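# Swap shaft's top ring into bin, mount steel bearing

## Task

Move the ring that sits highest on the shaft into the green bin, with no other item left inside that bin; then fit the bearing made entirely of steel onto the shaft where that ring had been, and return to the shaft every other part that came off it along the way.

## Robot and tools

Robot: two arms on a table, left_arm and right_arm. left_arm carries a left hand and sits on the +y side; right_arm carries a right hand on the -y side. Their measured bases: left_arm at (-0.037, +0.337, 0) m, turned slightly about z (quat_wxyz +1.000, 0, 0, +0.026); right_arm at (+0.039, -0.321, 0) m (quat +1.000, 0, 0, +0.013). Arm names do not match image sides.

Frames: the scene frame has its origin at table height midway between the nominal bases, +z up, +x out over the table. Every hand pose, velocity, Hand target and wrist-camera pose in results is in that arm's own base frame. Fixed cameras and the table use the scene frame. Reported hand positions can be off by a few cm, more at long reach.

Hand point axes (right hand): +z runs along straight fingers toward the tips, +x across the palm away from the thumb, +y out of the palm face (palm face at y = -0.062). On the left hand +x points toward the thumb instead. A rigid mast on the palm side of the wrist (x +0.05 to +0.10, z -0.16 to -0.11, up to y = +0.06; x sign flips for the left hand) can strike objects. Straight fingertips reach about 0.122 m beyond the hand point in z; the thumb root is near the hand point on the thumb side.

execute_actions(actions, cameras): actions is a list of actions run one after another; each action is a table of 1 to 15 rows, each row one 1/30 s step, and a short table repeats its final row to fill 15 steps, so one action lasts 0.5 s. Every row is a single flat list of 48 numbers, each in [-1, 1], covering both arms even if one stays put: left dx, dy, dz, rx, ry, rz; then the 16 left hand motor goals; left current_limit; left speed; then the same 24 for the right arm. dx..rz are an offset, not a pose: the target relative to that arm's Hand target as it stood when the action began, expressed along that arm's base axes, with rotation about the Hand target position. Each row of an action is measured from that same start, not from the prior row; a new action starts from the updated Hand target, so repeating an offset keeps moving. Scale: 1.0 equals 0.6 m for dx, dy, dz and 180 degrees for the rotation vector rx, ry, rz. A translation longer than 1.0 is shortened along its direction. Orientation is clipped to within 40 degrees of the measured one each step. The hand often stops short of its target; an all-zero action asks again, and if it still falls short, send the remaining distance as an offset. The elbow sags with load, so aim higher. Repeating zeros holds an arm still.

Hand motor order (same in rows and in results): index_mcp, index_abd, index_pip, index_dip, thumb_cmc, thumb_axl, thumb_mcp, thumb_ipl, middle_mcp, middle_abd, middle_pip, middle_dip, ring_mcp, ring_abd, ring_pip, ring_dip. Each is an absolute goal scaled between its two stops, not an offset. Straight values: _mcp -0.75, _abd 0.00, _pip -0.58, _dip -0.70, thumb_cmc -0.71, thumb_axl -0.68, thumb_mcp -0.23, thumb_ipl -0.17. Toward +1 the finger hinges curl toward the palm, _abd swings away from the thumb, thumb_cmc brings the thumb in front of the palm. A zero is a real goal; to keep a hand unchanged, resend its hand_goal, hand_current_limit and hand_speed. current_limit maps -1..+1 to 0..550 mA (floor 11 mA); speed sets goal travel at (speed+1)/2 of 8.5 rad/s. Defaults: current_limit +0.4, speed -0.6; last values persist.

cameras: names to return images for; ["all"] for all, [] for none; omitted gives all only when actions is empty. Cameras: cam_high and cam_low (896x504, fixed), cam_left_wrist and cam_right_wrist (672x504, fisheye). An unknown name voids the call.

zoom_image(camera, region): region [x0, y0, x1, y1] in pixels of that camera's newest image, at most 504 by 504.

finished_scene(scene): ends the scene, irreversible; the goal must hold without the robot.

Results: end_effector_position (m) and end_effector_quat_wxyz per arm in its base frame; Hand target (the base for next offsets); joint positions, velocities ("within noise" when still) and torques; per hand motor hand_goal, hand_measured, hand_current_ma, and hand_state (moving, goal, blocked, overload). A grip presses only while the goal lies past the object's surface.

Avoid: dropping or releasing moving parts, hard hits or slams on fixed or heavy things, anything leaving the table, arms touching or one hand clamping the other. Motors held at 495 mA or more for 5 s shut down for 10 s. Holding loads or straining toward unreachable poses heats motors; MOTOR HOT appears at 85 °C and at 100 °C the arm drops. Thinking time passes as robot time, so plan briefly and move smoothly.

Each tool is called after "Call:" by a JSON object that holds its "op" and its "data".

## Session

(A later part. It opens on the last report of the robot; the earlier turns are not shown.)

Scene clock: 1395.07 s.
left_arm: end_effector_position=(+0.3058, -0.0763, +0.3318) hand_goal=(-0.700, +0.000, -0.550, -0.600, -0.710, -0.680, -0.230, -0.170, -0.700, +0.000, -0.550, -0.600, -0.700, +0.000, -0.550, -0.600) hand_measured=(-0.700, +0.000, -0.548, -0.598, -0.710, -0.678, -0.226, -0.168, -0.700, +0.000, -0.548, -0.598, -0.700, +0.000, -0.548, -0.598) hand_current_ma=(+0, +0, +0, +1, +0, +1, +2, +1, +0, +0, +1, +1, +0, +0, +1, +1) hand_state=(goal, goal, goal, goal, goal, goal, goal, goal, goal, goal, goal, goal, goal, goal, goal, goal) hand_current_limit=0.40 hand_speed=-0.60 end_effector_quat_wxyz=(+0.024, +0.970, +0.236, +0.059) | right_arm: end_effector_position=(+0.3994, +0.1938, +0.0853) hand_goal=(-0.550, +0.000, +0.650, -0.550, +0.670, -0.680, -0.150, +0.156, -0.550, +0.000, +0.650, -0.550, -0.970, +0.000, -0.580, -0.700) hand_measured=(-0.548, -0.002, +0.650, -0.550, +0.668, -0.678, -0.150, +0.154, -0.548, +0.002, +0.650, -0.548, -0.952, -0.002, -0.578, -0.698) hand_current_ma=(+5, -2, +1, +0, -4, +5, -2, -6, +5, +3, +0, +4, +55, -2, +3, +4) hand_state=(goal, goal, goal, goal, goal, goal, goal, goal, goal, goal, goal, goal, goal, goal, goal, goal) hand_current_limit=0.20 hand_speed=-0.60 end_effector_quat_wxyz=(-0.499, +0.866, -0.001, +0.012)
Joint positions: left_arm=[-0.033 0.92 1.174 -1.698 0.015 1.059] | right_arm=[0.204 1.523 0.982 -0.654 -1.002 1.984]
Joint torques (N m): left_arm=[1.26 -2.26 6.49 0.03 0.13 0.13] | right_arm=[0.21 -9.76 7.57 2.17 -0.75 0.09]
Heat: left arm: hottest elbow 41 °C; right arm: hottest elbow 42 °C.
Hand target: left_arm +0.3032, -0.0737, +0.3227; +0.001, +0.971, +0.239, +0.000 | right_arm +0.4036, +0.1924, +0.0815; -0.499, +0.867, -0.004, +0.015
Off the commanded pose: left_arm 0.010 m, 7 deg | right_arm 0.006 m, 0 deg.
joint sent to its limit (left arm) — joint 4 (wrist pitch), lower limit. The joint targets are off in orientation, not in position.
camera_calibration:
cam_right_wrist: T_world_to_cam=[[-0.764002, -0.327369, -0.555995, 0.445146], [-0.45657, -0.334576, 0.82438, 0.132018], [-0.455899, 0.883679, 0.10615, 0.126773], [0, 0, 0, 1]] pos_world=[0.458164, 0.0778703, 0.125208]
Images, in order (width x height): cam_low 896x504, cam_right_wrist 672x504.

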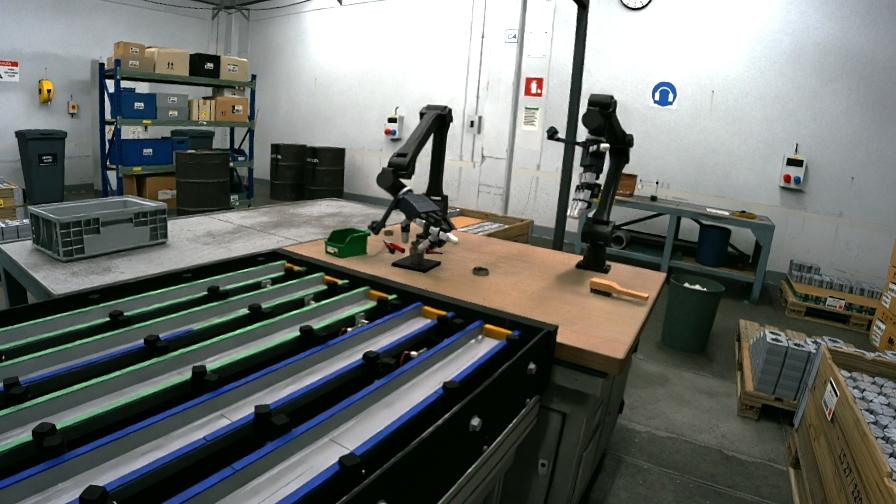

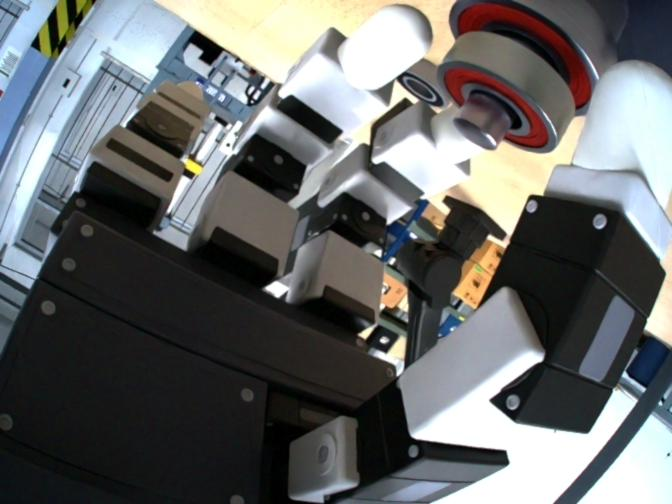

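Call:
{"op": "execute_actions", "data": {"actions": [[[0,0,0,0,0,0,-0.7,0,-0.55,-0.6,-0.71,-0.68,-0.23,-0.17,-0.7,0,-0.55,-0.6,-0.7,0,-0.55,-0.6,0.4,-0.6,0,0,0,0,0,0,-0.40,0,0.65,-0.55,0.67,-0.68,-0.02,0.157,-0.40,0,0.65,-0.55,-0.97,0,-0.58,-0.7,0.2,-0.8]]], "cameras": ["cam_right_wrist","cam_low"]}}

Call:
{"op": "zoom_image", "data": {"camera": "cam_right_wrist", "region": [400, 0, 600, 150]}}

Call:
{"op": "zoom_image", "data": {"camera": "cam_low", "region": [395, 225, 435, 265]}}

Scene clock: 1403.40 s.
left_arm: end_effector_position=(+0.3058, -0.0763, +0.3318) hand_goal=(-0.700, +0.000, -0.550, -0.600, -0.710, -0.680, -0.230, -0.170, -0.700, +0.000, -0.550, -0.600, -0.700, +0.000, -0.550, -0.600) hand_measured=(-0.700, +0.000, -0.548, -0.598, -0.710, -0.678, -0.226, -0.168, -0.700, +0.000, -0.548, -0.598, -0.700, +0.000, -0.548, -0.598) hand_current_ma=(+0, +0, +0, +1, +0, +1, +2, +1, +0, +0, +1, +1, +0, +0, +1, +1) hand_state=(goal, goal, goal, goal, goal, goal, goal, goal, goal, goal, goal, goal, goal, goal, goal, goal) hand_current_limit=0.40 hand_speed=-0.60 end_effector_quat_wxyz=(+0.024, +0.970, +0.236, +0.059) | right_arm: end_effector_position=(+0.3990, +0.1943, +0.0856) hand_goal=(-0.400, +0.000, +0.650, -0.550, +0.670, -0.680, -0.020, +0.156, -0.400, +0.000, +0.650, -0.550, -0.970, +0.000, -0.580, -0.700) hand_measured=(-0.450, -0.002, +0.634, -0.554, +0.668, -0.678, -0.038, +0.150, -0.432, +0.002, +0.640, -0.552, -0.952, -0.002, -0.578, -0.698) hand_current_ma=(-192, -2, -44, -10, -4, +4, -74, -18, -114, +3, -26, -6, +55, -2, +3, +4) hand_state=(blocked, goal, goal, goal, goal, goal, goal, goal, blocked, goal, goal, goal, goal, goal, goal, goal) hand_current_limit=0.20 hand_speed=-0.80 end_effector_quat_wxyz=(-0.501, +0.865, -0.001, +0.012)
Joint positions: left_arm=[-0.033 0.92 1.174 -1.698 0.015 1.059] | right_arm=[0.204 1.523 0.981 -0.653 -1.006 1.985]
Joint torques (N m): left_arm=[1.32 -2.2 6.49 0.06 0.13 0.13] | right_arm=[0.26 -9.7 7.6 2.14 -0.62 0.08]
Heat: left arm: hottest elbow 41 °C; right arm: hottest elbow 41 °C.
Hand target: left_arm +0.3032, -0.0737, +0.3227; +0.001, +0.971, +0.239, +0.000 | right_arm +0.4036, +0.1924, +0.0815; -0.499, +0.867, -0.004, +0.015
Off the commanded pose: left_arm 0.010 m, 7 deg | right_arm 0.006 m, 1 deg.
joint sent to its limit (left arm) — joint 4 (wrist pitch), lower limit. The joint targets are off in orientation, not in position.
camera_calibration:
cam_right_wrist: T_world_to_cam=[[-0.764234, -0.326136, -0.556401, 0.445149], [-0.455368, -0.338066, 0.823621, 0.13209], [-0.456713, 0.882806, 0.10985, 0.126374], [0, 0, 0, 1]] pos_world=[0.458064, 0.0782708, 0.125007]
Images, in order (width x height): cam_low 896x504, cam_right_wrist 672x504.

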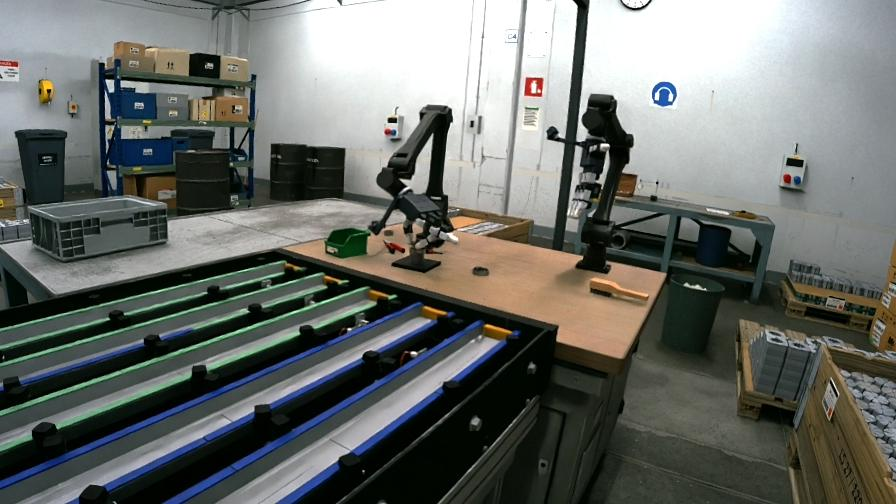

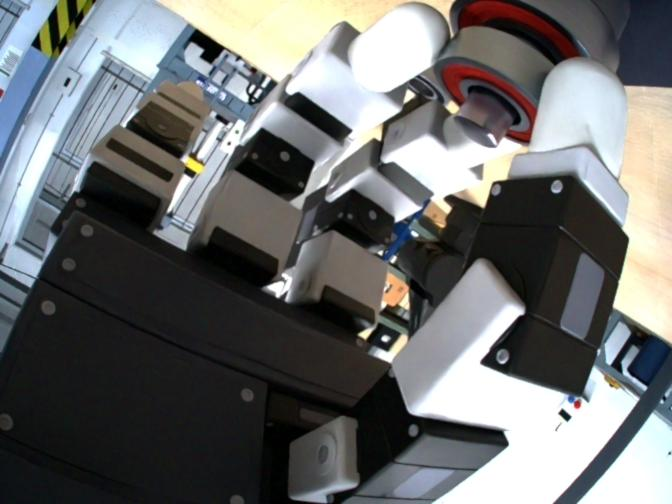

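Scaled by 2.520 from the camera's 672x504 image, which has a finer 960x720 frame.

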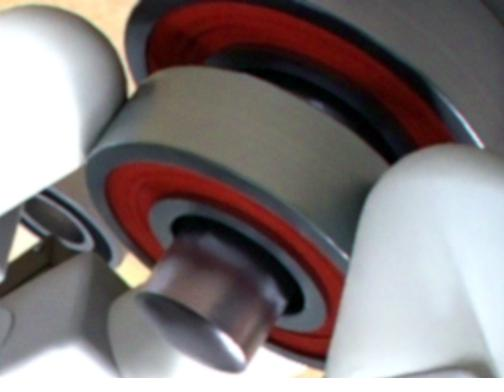

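Scaled by 12.600.

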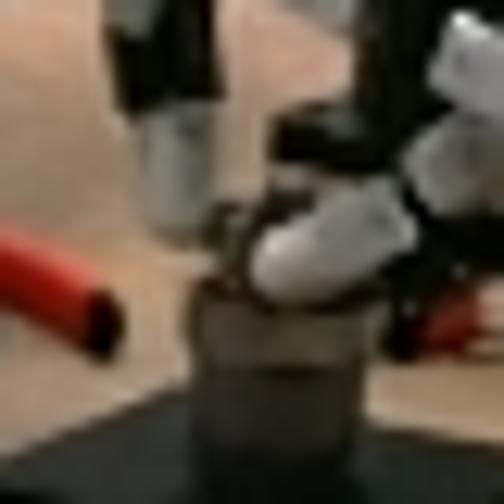

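Call:
{"op": "execute_actions", "data": {"actions": [[[0,0,0,0,0,0,-0.7,0,-0.55,-0.6,-0.71,-0.68,-0.23,-0.17,-0.7,0,-0.55,-0.6,-0.7,0,-0.55,-0.6,0.4,-0.6,0,0,0,0,0,0,-0.33,0,0.65,-0.55,0.67,-0.68,0.05,0.157,-0.33,0,0.65,-0.55,-0.97,0,-0.58,-0.7,0.2,-0.8]],[[0,0,0,0,0,0,-0.7,0,-0.55,-0.6,-0.71,-0.68,-0.23,-0.17,-0.7,0,-0.55,-0.6,-0.7,0,-0.55,-0.6,0.4,-0.6,0,0,0.02,0,0,0,-0.33,0,0.65,-0.55,0.67,-0.68,0.05,0.157,-0.33,0,0.65,-0.55,-0.97,0,-0.58,-0.7,0.2,-0.8],[0,0,0,0,0,0,-0.7,0,-0.55,-0.6,-0.71,-0.68,-0.23,-0.17,-0.7,0,-0.55,-0.6,-0.7,0,-0.55,-0.6,0.4,-0.6,0,0,0.04,0,0,0,-0.33,0,0.65,-0.55,0.67,-0.68,0.05,0.157,-0.33,0,0.65,-0.55,-0.97,0,-0.58,-0.7,0.2,-0.8],[0,0,0,0,0,0,-0.7,0,-0.55,-0.6,-0.71,-0.68,-0.23,-0.17,-0.7,0,-0.55,-0.6,-0.7,0,-0.55,-0.6,0.4,-0.6,0,0,0.06,0,0,0,-0.33,0,0.65,-0.55,0.67,-0.68,0.05,0.157,-0.33,0,0.65,-0.55,-0.97,0,-0.58,-0.7,0.2,-0.8]]], "cameras": ["cam_right_wrist","cam_low"]}}

Call:
{"op": "zoom_image", "data": {"camera": "cam_right_wrist", "region": [400, 0, 600, 150]}}

Call:
{"op": "zoom_image", "data": {"camera": "cam_low", "region": [395, 215, 445, 265]}}

Scene clock: 1426.87 s.
left_arm: end_effector_position=(+0.3058, -0.0763, +0.3318) hand_goal=(-0.700, +0.000, -0.550, -0.600, -0.710, -0.680, -0.230, -0.170, -0.700, +0.000, -0.550, -0.600, -0.700, +0.000, -0.550, -0.600) hand_measured=(-0.700, +0.000, -0.548, -0.598, -0.710, -0.678, -0.226, -0.168, -0.700, +0.000, -0.548, -0.598, -0.700, +0.000, -0.548, -0.598) hand_current_ma=(+0, +0, +0, +1, +0, +1, +2, +1, +0, +0, +1, +1, +0, +0, +1, +1) hand_state=(goal, goal, goal, goal, goal, goal, goal, goal, goal, goal, goal, goal, goal, goal, goal, goal) hand_current_limit=0.40 hand_speed=-0.60 end_effector_quat_wxyz=(+0.024, +0.970, +0.236, +0.059) | right_arm: end_effector_position=(+0.3956, +0.1936, +0.0971) hand_goal=(-0.330, +0.000, +0.650, -0.550, +0.670, -0.680, +0.050, +0.156, -0.330, +0.000, +0.650, -0.550, -0.970, +0.000, -0.580, -0.700) hand_measured=(-0.440, -0.004, +0.612, -0.566, +0.668, -0.682, -0.020, +0.138, -0.410, +0.012, +0.608, -0.568, -0.952, -0.002, -0.578, -0.698) hand_current_ma=(-330, -6, -133, -46, -5, -2, -330, -75, -330, +29, -143, -55, +54, -2, +3, +4) hand_state=(blocked, goal, blocked, goal, goal, goal, blocked, goal, blocked, goal, blocked, goal, goal, goal, goal, goal) hand_current_limit=0.20 hand_speed=-0.80 end_effector_quat_wxyz=(-0.500, +0.866, +0.000, +0.006)
Joint positions: left_arm=[-0.033 0.92 1.174 -1.698 0.015 1.059] | right_arm=[0.204 1.506 0.999 -0.708 -1.008 1.973]
Joint torques (N m): left_arm=[1.26 -2.26 6.5 0.03 0.14 0.12] | right_arm=[0.26 -12.28 10.11 0.13 -0.55 0.22]
Heat: left arm: hottest elbow 41 °C; right arm: hottest elbow 40 °C.
Hand target: left_arm +0.3032, -0.0737, +0.3227; +0.001, +0.971, +0.239, +0.000 | right_arm +0.4036, +0.1924, +0.1175; -0.499, +0.867, -0.004, +0.015
Off the commanded pose: left_arm 0.010 m, 7 deg | right_arm 0.022 m, 1 deg.
joint sent to its limit (left arm) — joint 4 (wrist pitch), lower limit. The joint targets are off in orientation, not in position.
camera_calibration:
cam_right_wrist: T_world_to_cam=[[-0.767125, -0.332651, -0.548509, 0.450368], [-0.445464, -0.339036, 0.828623, 0.116538], [-0.461607, 0.879999, 0.111899, 0.126435], [0, 0, 0, 1]] pos_world=[0.455766, 0.0780635, 0.136317]
Images, in order (width x height): cam_low 896x504, cam_right_wrist 672x504.

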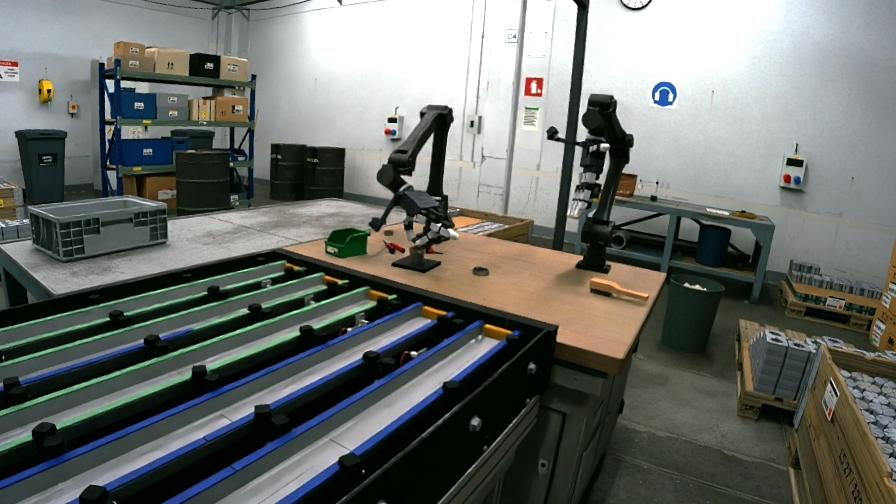

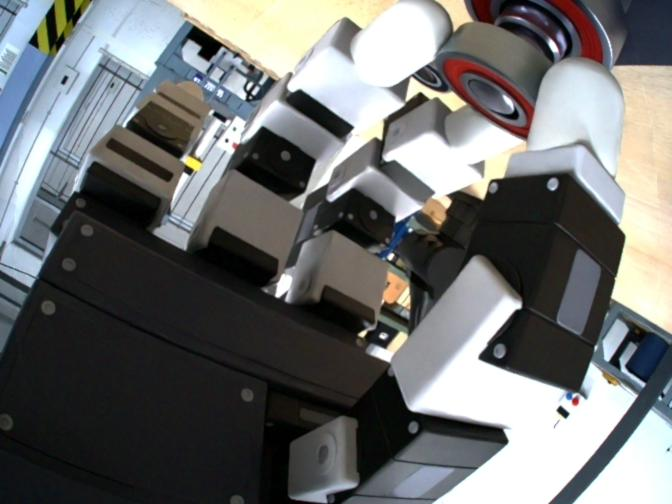

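Scaled by 2.520 from the camera's 672x504 image, which has a finer 960x720 frame.

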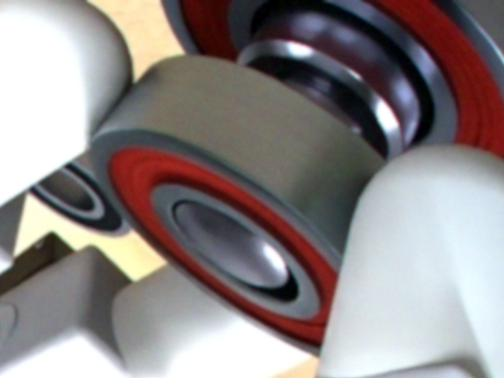

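Scaled by 10.080.

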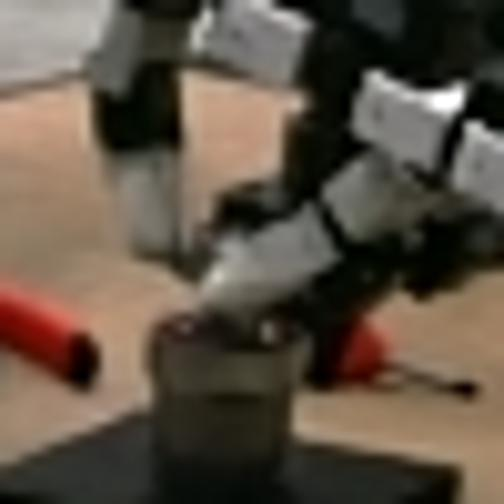

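Call:
{"op": "execute_actions", "data": {"actions": [[[0,0,0,0,0,0,-0.7,0,-0.55,-0.6,-0.71,-0.68,-0.23,-0.17,-0.7,0,-0.55,-0.6,-0.7,0,-0.55,-0.6,0.4,-0.6,0,0,0.03,0,0,0,-0.33,0,0.65,-0.55,0.67,-0.68,0.05,0.157,-0.33,0,0.65,-0.55,-0.97,0,-0.58,-0.7,0.2,-0.8],[0,0,0,0,0,0,-0.7,0,-0.55,-0.6,-0.71,-0.68,-0.23,-0.17,-0.7,0,-0.55,-0.6,-0.7,0,-0.55,-0.6,0.4,-0.6,0,0,0.06,0,0,0,-0.33,0,0.65,-0.55,0.67,-0.68,0.05,0.157,-0.33,0,0.65,-0.55,-0.97,0,-0.58,-0.7,0.2,-0.8]],[[0,0,0,0,0,0,-0.7,0,-0.55,-0.6,-0.71,-0.68,-0.23,-0.17,-0.7,0,-0.55,-0.6,-0.7,0,-0.55,-0.6,0.4,-0.6,0,0,0.03,0,0,0,-0.33,0,0.65,-0.55,0.67,-0.68,0.05,0.157,-0.33,0,0.65,-0.55,-0.97,0,-0.58,-0.7,0.2,-0.8],[0,0,0,0,0,0,-0.7,0,-0.55,-0.6,-0.71,-0.68,-0.23,-0.17,-0.7,0,-0.55,-0.6,-0.7,0,-0.55,-0.6,0.4,-0.6,0,0,0.06,0,0,0,-0.33,0,0.65,-0.55,0.67,-0.68,0.05,0.157,-0.33,0,0.65,-0.55,-0.97,0,-0.58,-0.7,0.2,-0.8]],[[0,0,0,0,0,0,-0.7,0,-0.55,-0.6,-0.71,-0.68,-0.23,-0.17,-0.7,0,-0.55,-0.6,-0.7,0,-0.55,-0.6,0.4,-0.6,0,0,0.05,0,0,0,-0.33,0,0.65,-0.55,0.67,-0.68,0.05,0.157,-0.33,0,0.65,-0.55,-0.97,0,-0.58,-0.7,0.2,-0.8]]], "cameras": ["cam_right_wrist","cam_low","cam_high"]}}

Call:
{"op": "zoom_image", "data": {"camera": "cam_right_wrist", "region": [400, 0, 640, 200]}}

Call:
{"op": "zoom_image", "data": {"camera": "cam_low", "region": [385, 195, 455, 265]}}

Scene clock: 1447.10 s.
left_arm: end_effector_position=(+0.3058, -0.0763, +0.3318) hand_goal=(-0.700, +0.000, -0.550, -0.600, -0.710, -0.680, -0.230, -0.170, -0.700, +0.000, -0.550, -0.600, -0.700, +0.000, -0.550, -0.600) hand_measured=(-0.700, +0.000, -0.548, -0.598, -0.710, -0.678, -0.226, -0.168, -0.700, +0.000, -0.548, -0.598, -0.700, +0.000, -0.548, -0.598) hand_current_ma=(+0, +0, +0, +1, +0, +1, +2, +1, +0, +0, +1, +1, +0, +0, +1, +1) hand_state=(goal, goal, goal, goal, goal, goal, goal, goal, goal, goal, goal, goal, goal, goal, goal, goal) hand_current_limit=0.40 hand_speed=-0.60 end_effector_quat_wxyz=(+0.024, +0.970, +0.236, +0.059) | right_arm: end_effector_position=(+0.3908, +0.1917, +0.1977) hand_goal=(-0.330, +0.000, +0.650, -0.550, +0.670, -0.680, +0.050, +0.156, -0.330, +0.000, +0.650, -0.550, -0.970, +0.000, -0.580, -0.700) hand_measured=(-0.428, -0.008, +0.610, -0.566, +0.666, -0.682, -0.016, +0.128, -0.404, +0.016, +0.602, -0.572, -0.954, -0.002, -0.578, -0.698) hand_current_ma=(-330, -16, -137, -49, -11, -3, -330, -126, -301, +42, -172, -70, +53, -2, +3, +4) hand_state=(blocked, goal, blocked, goal, goal, goal, blocked, blocked, blocked, goal, blocked, blocked, goal, goal, goal, goal) hand_current_limit=0.20 hand_speed=-0.80 end_effector_quat_wxyz=(-0.495, +0.869, -0.010, -0.003)
Joint positions: left_arm=[-0.033 0.92 1.174 -1.698 0.015 1.059] | right_arm=[0.204 1.406 1.178 -1.007 -1 1.982]
Joint torques (N m): left_arm=[1.2 -2.2 6.5 0.03 0.13 0.13] | right_arm=[0.26 -10.58 11.75 1.09 -0.81 0.12]
Heat: left arm: hottest elbow 41 °C; right arm: hottest elbow 42 °C.
Hand target: left_arm +0.3032, -0.0737, +0.3227; +0.001, +0.971, +0.239, +0.000 | right_arm +0.4036, +0.1923, +0.2194; -0.499, +0.867, -0.004, +0.015
Off the commanded pose: left_arm 0.010 m, 7 deg | right_arm 0.025 m, 2 deg.
joint sent to its limit (left arm) — joint 4 (wrist pitch), lower limit. The joint targets are off in orientation, not in position.
camera_calibration:
cam_right_wrist: T_world_to_cam=[[-0.783351, -0.333078, -0.524805, 0.502921], [-0.426023, -0.327106, 0.843508, 0.0175835], [-0.452621, 0.884342, 0.11434, 0.109797], [0, 0, 0, 1]] pos_world=[0.451151, 0.0761661, 0.236549]
Images, in order (width x height): cam_high 896x504, cam_low 896x504, cam_right_wrist 672x504.

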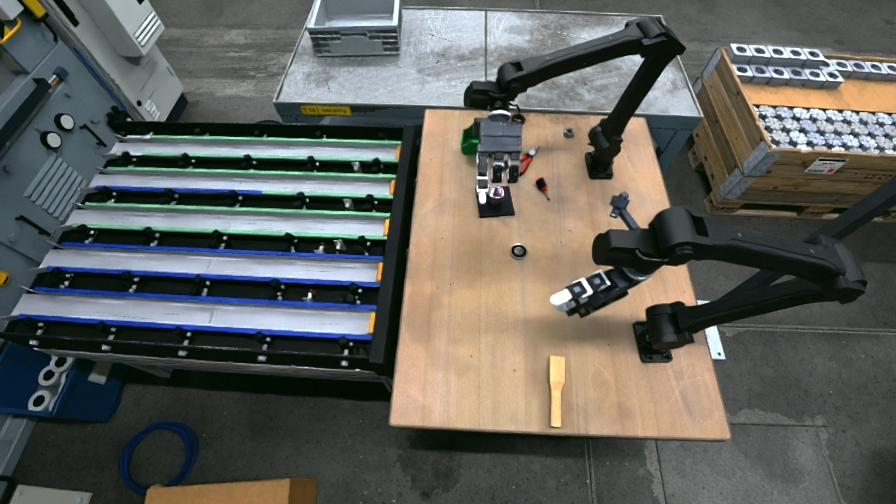

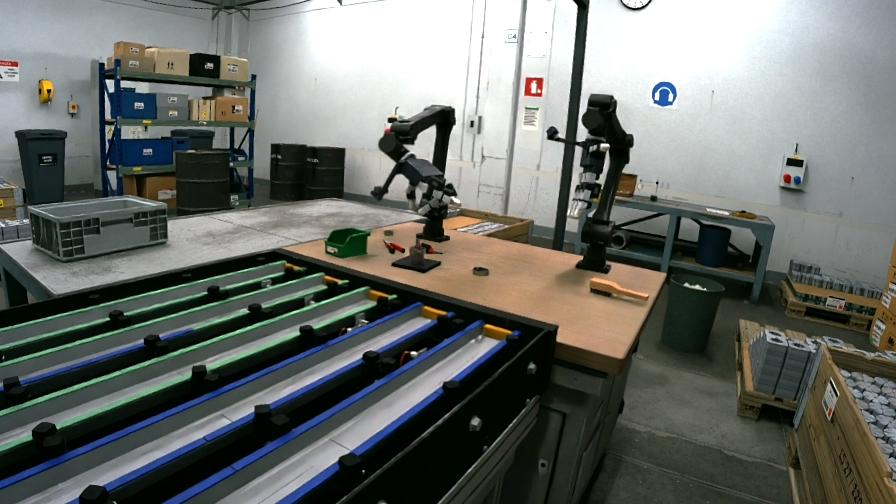

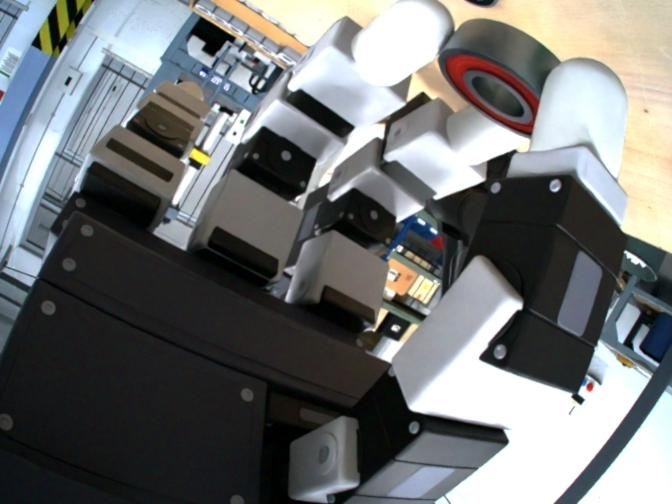

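Scaled by 2.100 from the camera's 672x504 image, which has a finer 960x720 frame.

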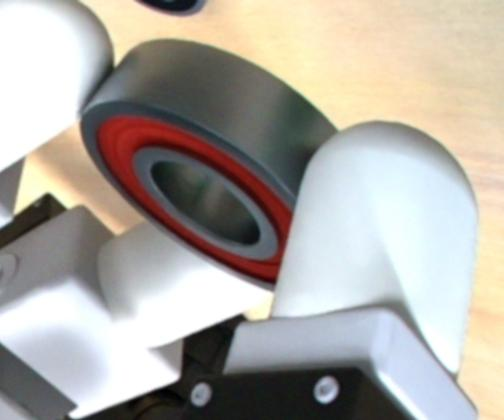

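Scaled by 7.200.

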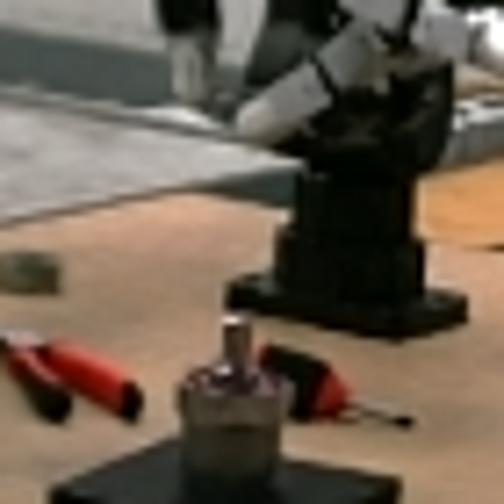

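Call:
{"op": "execute_actions", "data": {"actions": [[[0,0,0,0,0,0,-0.7,0,-0.55,-0.6,-0.71,-0.68,-0.23,-0.17,-0.7,0,-0.55,-0.6,-0.7,0,-0.55,-0.6,0.4,-0.6,0.02,-0.1,0,0,0,0,-0.33,0,0.65,-0.55,0.67,-0.68,0.05,0.157,-0.33,0,0.65,-0.55,-0.97,0,-0.58,-0.7,0.2,-0.8]],[[0,0,0,0,0,0,-0.7,0,-0.55,-0.6,-0.71,-0.68,-0.23,-0.17,-0.7,0,-0.55,-0.6,-0.7,0,-0.55,-0.6,0.4,-0.6,0.03,-0.16,0,0,0,0,-0.33,0,0.65,-0.55,0.67,-0.68,0.05,0.157,-0.33,0,0.65,-0.55,-0.97,0,-0.58,-0.7,0.2,-0.8]],[[0,0,0,0,0,0,-0.7,0,-0.55,-0.6,-0.71,-0.68,-0.23,-0.17,-0.7,0,-0.55,-0.6,-0.7,0,-0.55,-0.6,0.4,-0.6,0.02,-0.14,0,0,0,0,-0.33,0,0.65,-0.55,0.67,-0.68,0.05,0.157,-0.33,0,0.65,-0.55,-0.97,0,-0.58,-0.7,0.2,-0.8]]], "cameras": ["cam_right_wrist","cam_low","cam_high"]}}

Call:
{"op": "zoom_image", "data": {"camera": "cam_high", "region": [440, 40, 560, 180]}}

Call:
{"op": "zoom_image", "data": {"camera": "cam_low", "region": [300, 160, 400, 280]}}

Scene clock: 1483.80 s.
left_arm: end_effector_position=(+0.3058, -0.0763, +0.3318) hand_goal=(-0.700, +0.000, -0.550, -0.600, -0.710, -0.680, -0.230, -0.170, -0.700, +0.000, -0.550, -0.600, -0.700, +0.000, -0.550, -0.600) hand_measured=(-0.700, +0.000, -0.548, -0.598, -0.710, -0.678, -0.226, -0.168, -0.700, +0.000, -0.548, -0.598, -0.700, +0.000, -0.548, -0.598) hand_current_ma=(+0, +0, +0, +1, +0, +1, +2, +1, +0, +0, +1, +1, +0, +0, +1, +1) hand_state=(goal, goal, goal, goal, goal, goal, goal, goal, goal, goal, goal, goal, goal, goal, goal, goal) hand_current_limit=0.40 hand_speed=-0.60 end_effector_quat_wxyz=(+0.024, +0.970, +0.236, +0.059) | right_arm: end_effector_position=(+0.4322, -0.0460, +0.2094) hand_goal=(-0.330, +0.000, +0.650, -0.550, +0.670, -0.680, +0.050, +0.156, -0.330, +0.000, +0.650, -0.550, -0.970, +0.000, -0.580, -0.700) hand_measured=(-0.426, -0.008, +0.610, -0.566, +0.666, -0.682, -0.016, +0.126, -0.402, +0.016, +0.602, -0.572, -0.954, -0.002, -0.578, -0.698) hand_current_ma=(-330, -17, -137, -49, -11, -3, -330, -135, -294, +42, -172, -70, +53, -2, +3, +4) hand_state=(blocked, goal, blocked, goal, goal, goal, blocked, blocked, blocked, goal, blocked, blocked, goal, goal, goal, goal) hand_current_limit=0.20 hand_speed=-0.80 end_effector_quat_wxyz=(-0.476, +0.877, -0.045, +0.048)
Joint positions: left_arm=[-0.033 0.92 1.174 -1.698 0.015 1.059] | right_arm=[-0.324 1.602 1.445 -1.675 -0.975 1.21]
Joint torques (N m): left_arm=[1.26 -2.2 6.5 0.05 0.13 0.13] | right_arm=[1.38 -10.81 10.95 -0.25 -0.8 -0.07]
Heat: left arm: hottest elbow 41 °C; right arm: hottest elbow 45 °C.
Hand target: left_arm +0.3032, -0.0737, +0.3227; +0.001, +0.971, +0.239, +0.000 | right_arm +0.4456, -0.0477, +0.2193; -0.499, +0.867, -0.004, +0.015
Off the commanded pose: left_arm 0.010 m, 7 deg | right_arm 0.017 m, 7 deg.
joint sent to its limit (left arm) — joint 4 (wrist pitch), lower limit. The joint targets are off in orientation, not in position.
joint sent to its limit (right arm) — joint 4 (wrist pitch), lower limit. The joint targets are off in orientation, not in position.
camera_calibration:
cam_right_wrist: T_world_to_cam=[[-0.787866, -0.268432, -0.554267, 0.473385], [-0.502846, -0.239201, 0.830619, -0.01246], [-0.355546, 0.933128, 0.0534786, 0.310495], [0, 0, 0, 1]] pos_world=[0.477094, -0.16564, 0.256126]
Images, in order (width x height): cam_high 896x504, cam_low 896x504, cam_right_wrist 672x504.

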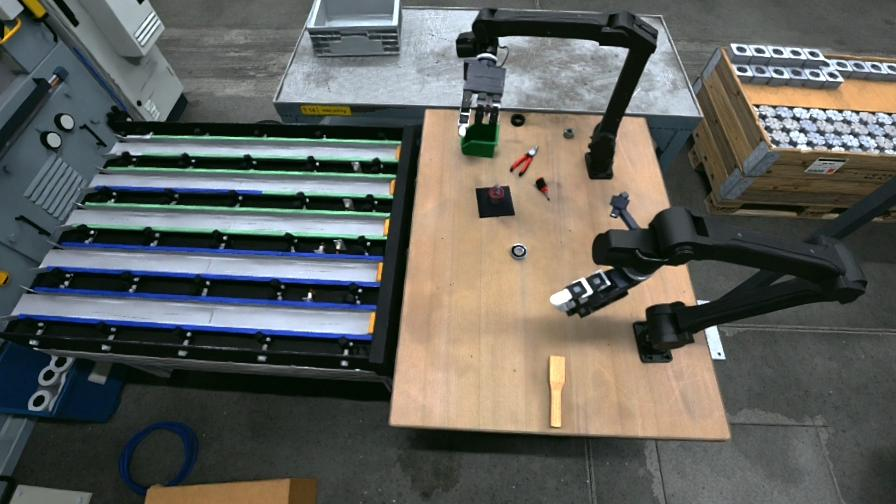

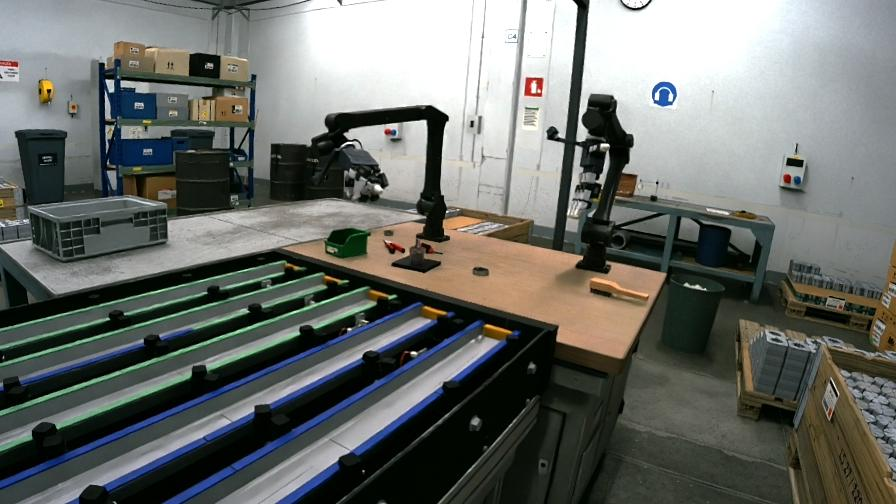

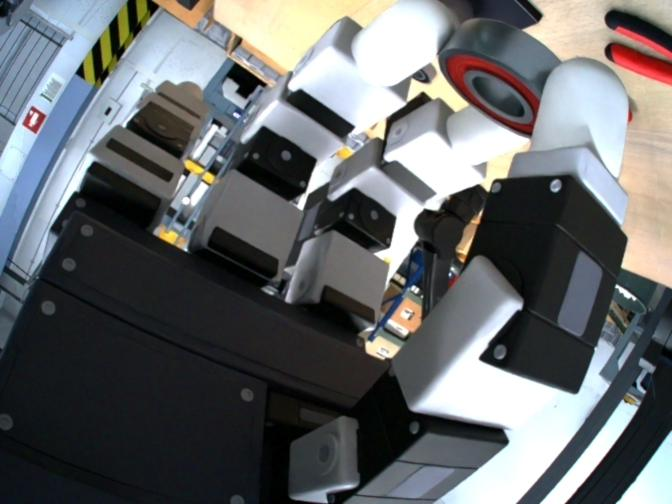

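Scaled by 3.600.

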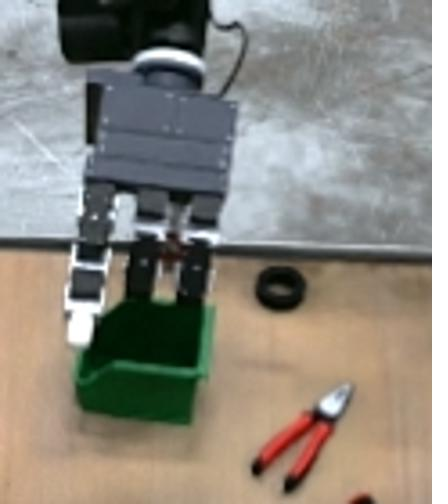

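Scaled by 4.200.

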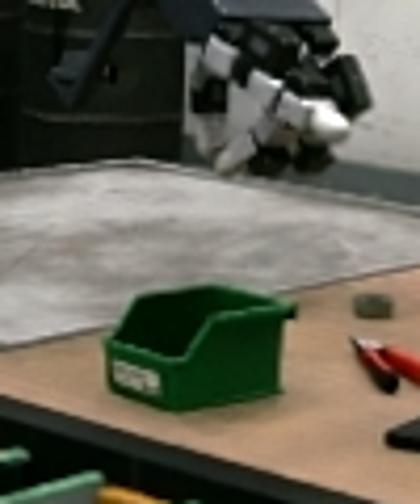

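Call:
{"op": "execute_actions", "data": {"actions": [[[0,0,0,0,0,0,-0.7,0,-0.55,-0.6,-0.71,-0.68,-0.23,-0.17,-0.7,0,-0.55,-0.6,-0.7,0,-0.55,-0.6,0.4,-0.6,0.01,-0.045,-0.06,0,0,0,-0.33,0,0.65,-0.55,0.67,-0.68,0.05,0.157,-0.33,0,0.65,-0.55,-0.97,0,-0.58,-0.7,0.2,-0.8]],[[0,0,0,0,0,0,-0.7,0,-0.55,-0.6,-0.71,-0.68,-0.23,-0.17,-0.7,0,-0.55,-0.6,-0.7,0,-0.55,-0.6,0.4,-0.6,0,0,-0.05,0,0,0,-0.33,0,0.65,-0.55,0.67,-0.68,0.05,0.157,-0.33,0,0.65,-0.55,-0.97,0,-0.58,-0.7,0.2,-0.8]]], "cameras": ["cam_right_wrist","cam_low","cam_high"]}}

Call:
{"op": "zoom_image", "data": {"camera": "cam_high", "region": [440, 60, 540, 180]}}

Call:
{"op": "zoom_image", "data": {"camera": "cam_low", "region": [300, 180, 400, 280]}}

Scene clock: 1509.30 s.
left_arm: end_effector_position=(+0.3058, -0.0763, +0.3318) hand_goal=(-0.700, +0.000, -0.550, -0.600, -0.710, -0.680, -0.230, -0.170, -0.700, +0.000, -0.550, -0.600, -0.700, +0.000, -0.550, -0.600) hand_measured=(-0.700, +0.000, -0.548, -0.598, -0.710, -0.678, -0.226, -0.168, -0.700, +0.000, -0.548, -0.598, -0.700, +0.000, -0.548, -0.598) hand_current_ma=(+0, +0, +0, +1, +0, +1, +2, +1, +0, +0, +1, +1, +0, +0, +1, +1) hand_state=(goal, goal, goal, goal, goal, goal, goal, goal, goal, goal, goal, goal, goal, goal, goal, goal) hand_current_limit=0.40 hand_speed=-0.60 end_effector_quat_wxyz=(+0.024, +0.970, +0.236, +0.059) | right_arm: end_effector_position=(+0.4479, -0.0678, +0.1512) hand_goal=(-0.330, +0.000, +0.650, -0.550, +0.670, -0.680, +0.050, +0.156, -0.330, +0.000, +0.650, -0.550, -0.970, +0.000, -0.580, -0.700) hand_measured=(-0.426, -0.008, +0.610, -0.566, +0.666, -0.682, -0.016, +0.126, -0.402, +0.016, +0.602, -0.572, -0.954, -0.002, -0.578, -0.698) hand_current_ma=(-330, -17, -137, -49, -11, -3, -330, -135, -294, +42, -172, -70, +53, -2, +3, +4) hand_state=(blocked, goal, blocked, goal, goal, goal, blocked, blocked, blocked, goal, blocked, blocked, goal, goal, goal, goal) hand_current_limit=0.20 hand_speed=-0.80 end_effector_quat_wxyz=(-0.482, +0.875, -0.019, +0.032)
Joint positions: left_arm=[-0.033 0.92 1.174 -1.698 0.015 1.059] | right_arm=[-0.355 1.734 1.447 -1.677 -0.955 1.055]
Joint torques (N m): left_arm=[1.26 -2.26 6.49 0.03 0.14 0.13] | right_arm=[-0.32 -12.81 8.27 -0.43 -0.75 -0.09]
Heat: left arm: hottest elbow 41 °C; right arm: hottest elbow 42 °C.
Hand target: left_arm +0.3032, -0.0737, +0.3227; +0.001, +0.971, +0.239, +0.000 | right_arm +0.4515, -0.0747, +0.1534; -0.499, +0.867, -0.004, +0.015
Off the commanded pose: left_arm 0.010 m, 7 deg | right_arm 0.008 m, 3 deg.
joint sent to its limit (left arm) — joint 4 (wrist pitch), lower limit. The joint targets are off in orientation, not in position.
joint sent to its limit (right arm) — joint 4 (wrist pitch), lower limit. The joint targets are off in orientation, not in position.
camera_calibration:
cam_right_wrist: T_world_to_cam=[[-0.771938, -0.308769, -0.555674, 0.438075], [-0.485532, -0.277852, 0.828889, 0.0284863], [-0.41033, 0.909648, 0.0645677, 0.36077], [0, 0, 0, 1]] pos_world=[0.500033, -0.184995, 0.196521]
Images, in order (width x height): cam_high 896x504, cam_low 896x504, cam_right_wrist 672x504.

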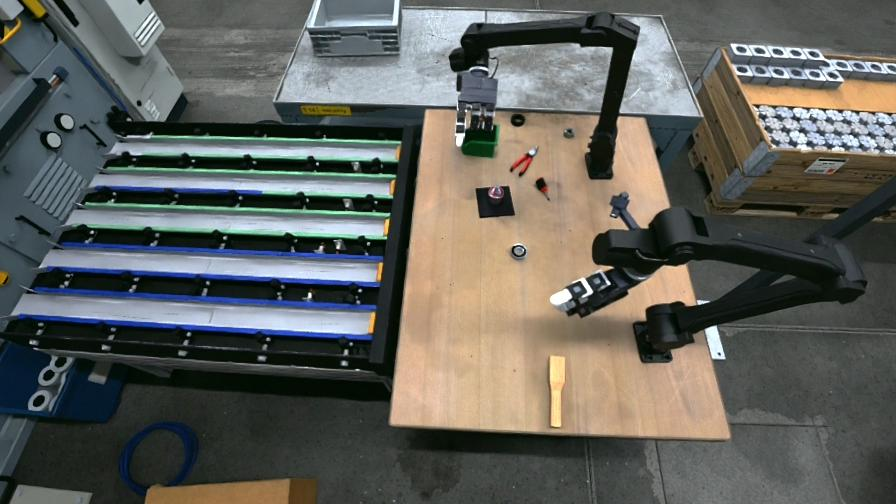

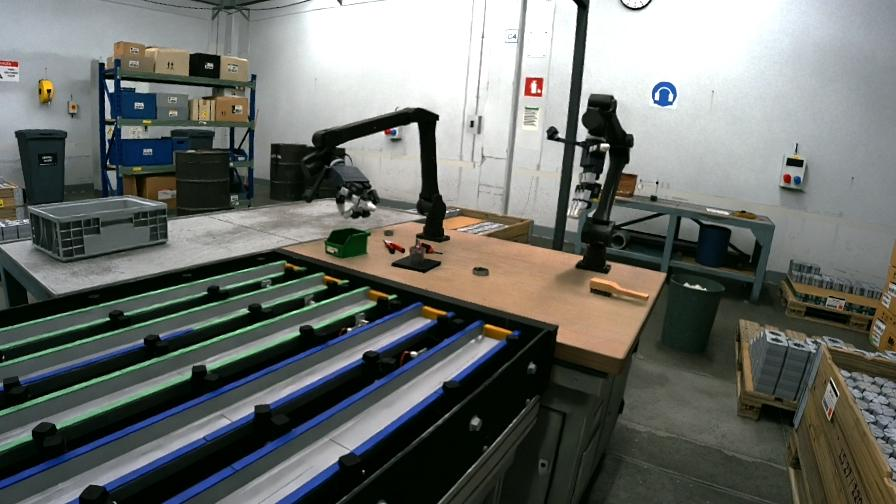

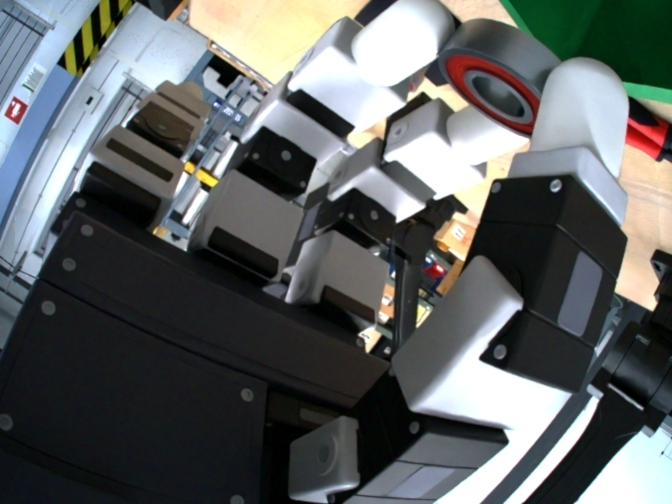

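Scaled by 4.200.

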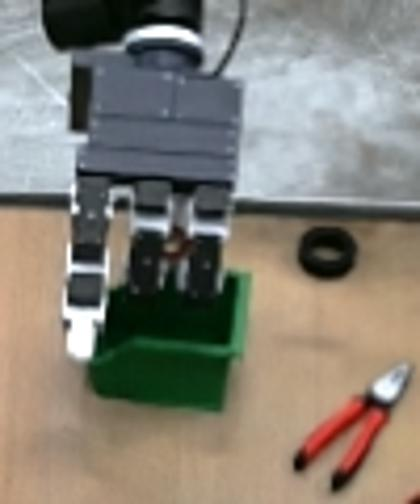

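Scaled by 5.040.

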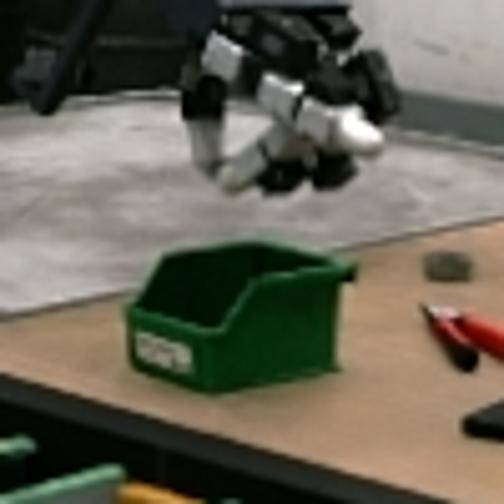

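Call:
{"op": "execute_actions", "data": {"actions": [[[0,0,0,0,0,0,-0.7,0,-0.55,-0.6,-0.71,-0.68,-0.23,-0.17,-0.7,0,-0.55,-0.6,-0.7,0,-0.55,-0.6,0.4,-0.6,0.005,0,0.01,0.069,-0.013,-0.064,-0.33,0,0.65,-0.55,0.67,-0.68,0.05,0.157,-0.33,0,0.65,-0.55,-0.97,0,-0.58,-0.7,0.2,-0.8]],[[0,0,0,0,0,0,-0.7,0,-0.55,-0.6,-0.71,-0.68,-0.23,-0.17,-0.7,0,-0.55,-0.6,-0.7,0,-0.55,-0.6,0.4,-0.6,0.005,0,0,0.069,-0.013,-0.064,-0.33,0,0.65,-0.55,0.67,-0.68,0.05,0.157,-0.33,0,0.65,-0.55,-0.97,0,-0.58,-0.7,0.2,-0.8]]], "cameras": ["cam_right_wrist","cam_low","cam_high"]}}

Call:
{"op": "zoom_image", "data": {"camera": "cam_high", "region": [440, 60, 540, 180]}}

Call:
{"op": "zoom_image", "data": {"camera": "cam_low", "region": [300, 180, 400, 280]}}

Scene clock: 1597.63 s.
left_arm: end_effector_position=(+0.3058, -0.0763, +0.3318) hand_goal=(-0.700, +0.000, -0.550, -0.600, -0.710, -0.680, -0.230, -0.170, -0.700, +0.000, -0.550, -0.600, -0.700, +0.000, -0.550, -0.600) hand_measured=(-0.700, +0.000, -0.548, -0.598, -0.710, -0.678, -0.226, -0.168, -0.700, +0.000, -0.548, -0.598, -0.700, +0.000, -0.548, -0.598) hand_current_ma=(+0, +0, +0, +1, +0, +1, +2, +1, +0, +0, +1, +1, +0, +0, +1, +1) hand_state=(goal, goal, goal, goal, goal, goal, goal, goal, goal, goal, goal, goal, goal, goal, goal, goal) hand_current_limit=0.40 hand_speed=-0.60 end_effector_quat_wxyz=(+0.024, +0.970, +0.236, +0.059) | right_arm: end_effector_position=(+0.4567, -0.0718, +0.1608) hand_goal=(-0.330, +0.000, +0.650, -0.550, +0.670, -0.680, +0.050, +0.156, -0.330, +0.000, +0.650, -0.550, -0.970, +0.000, -0.580, -0.700) hand_measured=(-0.424, -0.008, +0.610, -0.566, +0.666, -0.682, -0.018, +0.124, -0.398, +0.016, +0.602, -0.572, -0.954, -0.002, -0.578, -0.698) hand_current_ma=(-330, -18, -137, -49, -11, -3, -330, -148, -277, +42, -172, -70, +51, -2, +4, +4) hand_state=(blocked, goal, blocked, goal, goal, goal, blocked, blocked, blocked, goal, blocked, blocked, goal, goal, goal, goal) hand_current_limit=0.20 hand_speed=-0.80 end_effector_quat_wxyz=(-0.651, +0.726, -0.163, +0.149)
Joint positions: left_arm=[-0.033 0.92 1.174 -1.698 0.015 1.059] | right_arm=[-0.512 1.759 1.318 -1.677 -1.445 1.017]
Joint torques (N m): left_arm=[1.26 -2.2 6.49 0.03 0.13 0.12] | right_arm=[0.21 -12.51 6.9 -0.47 -1.14 -0.07]
Heat: left arm: hottest elbow 41 °C; right arm: hottest elbow 41 °C.
Hand target: left_arm +0.3032, -0.0737, +0.3227; +0.001, +0.971, +0.239, +0.000 | right_arm +0.4576, -0.0747, +0.1594; -0.659, +0.720, -0.159, +0.147
Off the commanded pose: left_arm 0.010 m, 7 deg | right_arm 0.003 m, 1 deg.
joint sent to its limit (left arm) — joint 4 (wrist pitch), lower limit. The joint targets are off in orientation, not in position.
joint sent to its limit (right arm) — joint 4 (wrist pitch), lower limit. The joint targets still meet the commanded pose.
camera_calibration:
cam_right_wrist: T_world_to_cam=[[-0.731804, 0.25069, -0.633733, 0.483335], [-0.674704, -0.397641, 0.621817, 0.134732], [-0.0961143, 0.88263, 0.460137, 0.158369], [0, 0, 0, 1]] pos_world=[0.459832, -0.207374, 0.149655]
Images, in order (width x height): cam_high 896x504, cam_low 896x504, cam_right_wrist 672x504.

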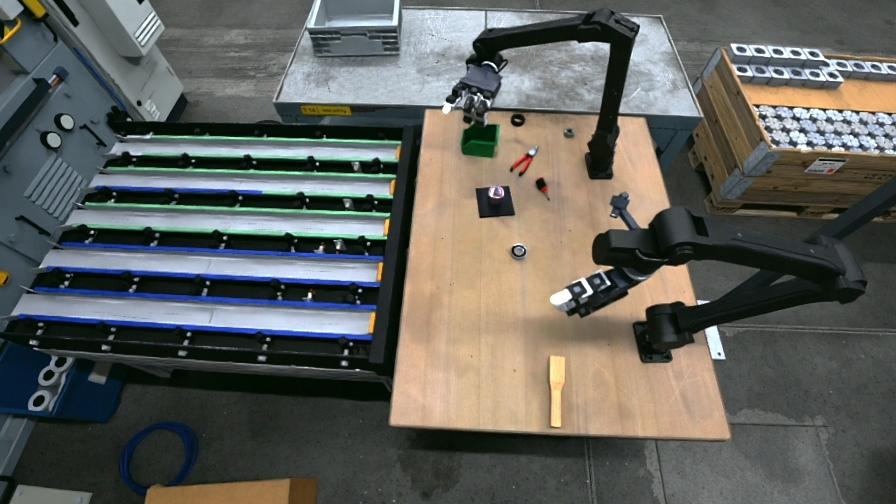

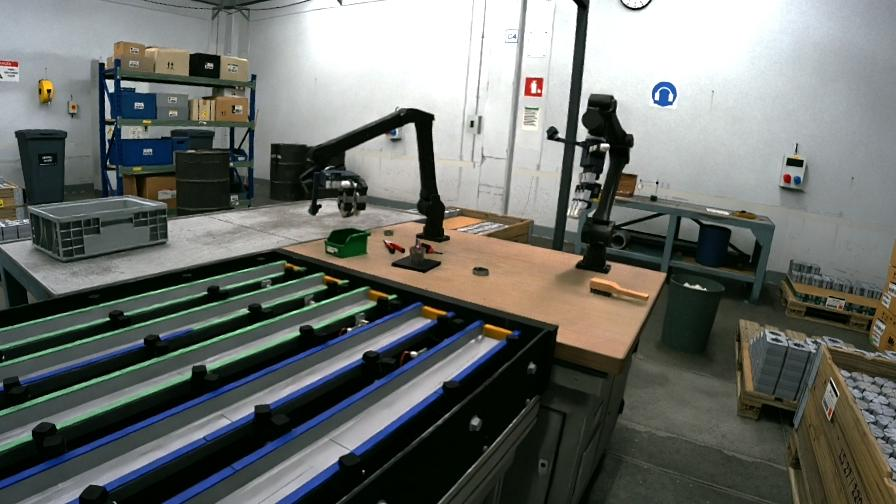

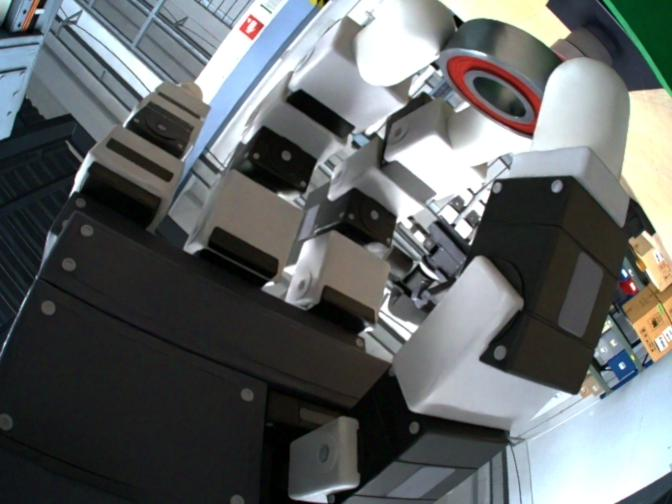

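Scaled by 4.200.

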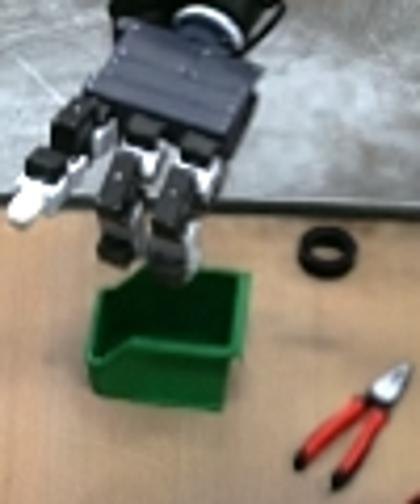

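Scaled by 5.040.

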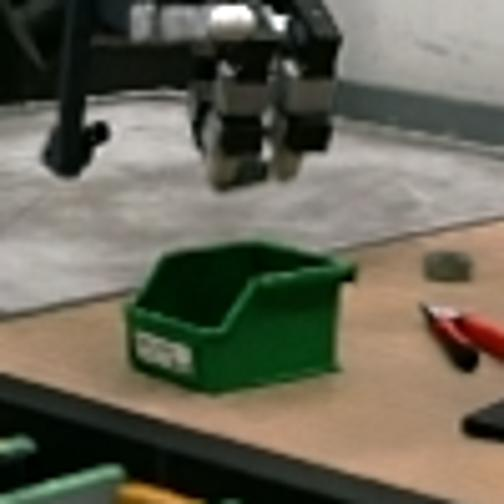

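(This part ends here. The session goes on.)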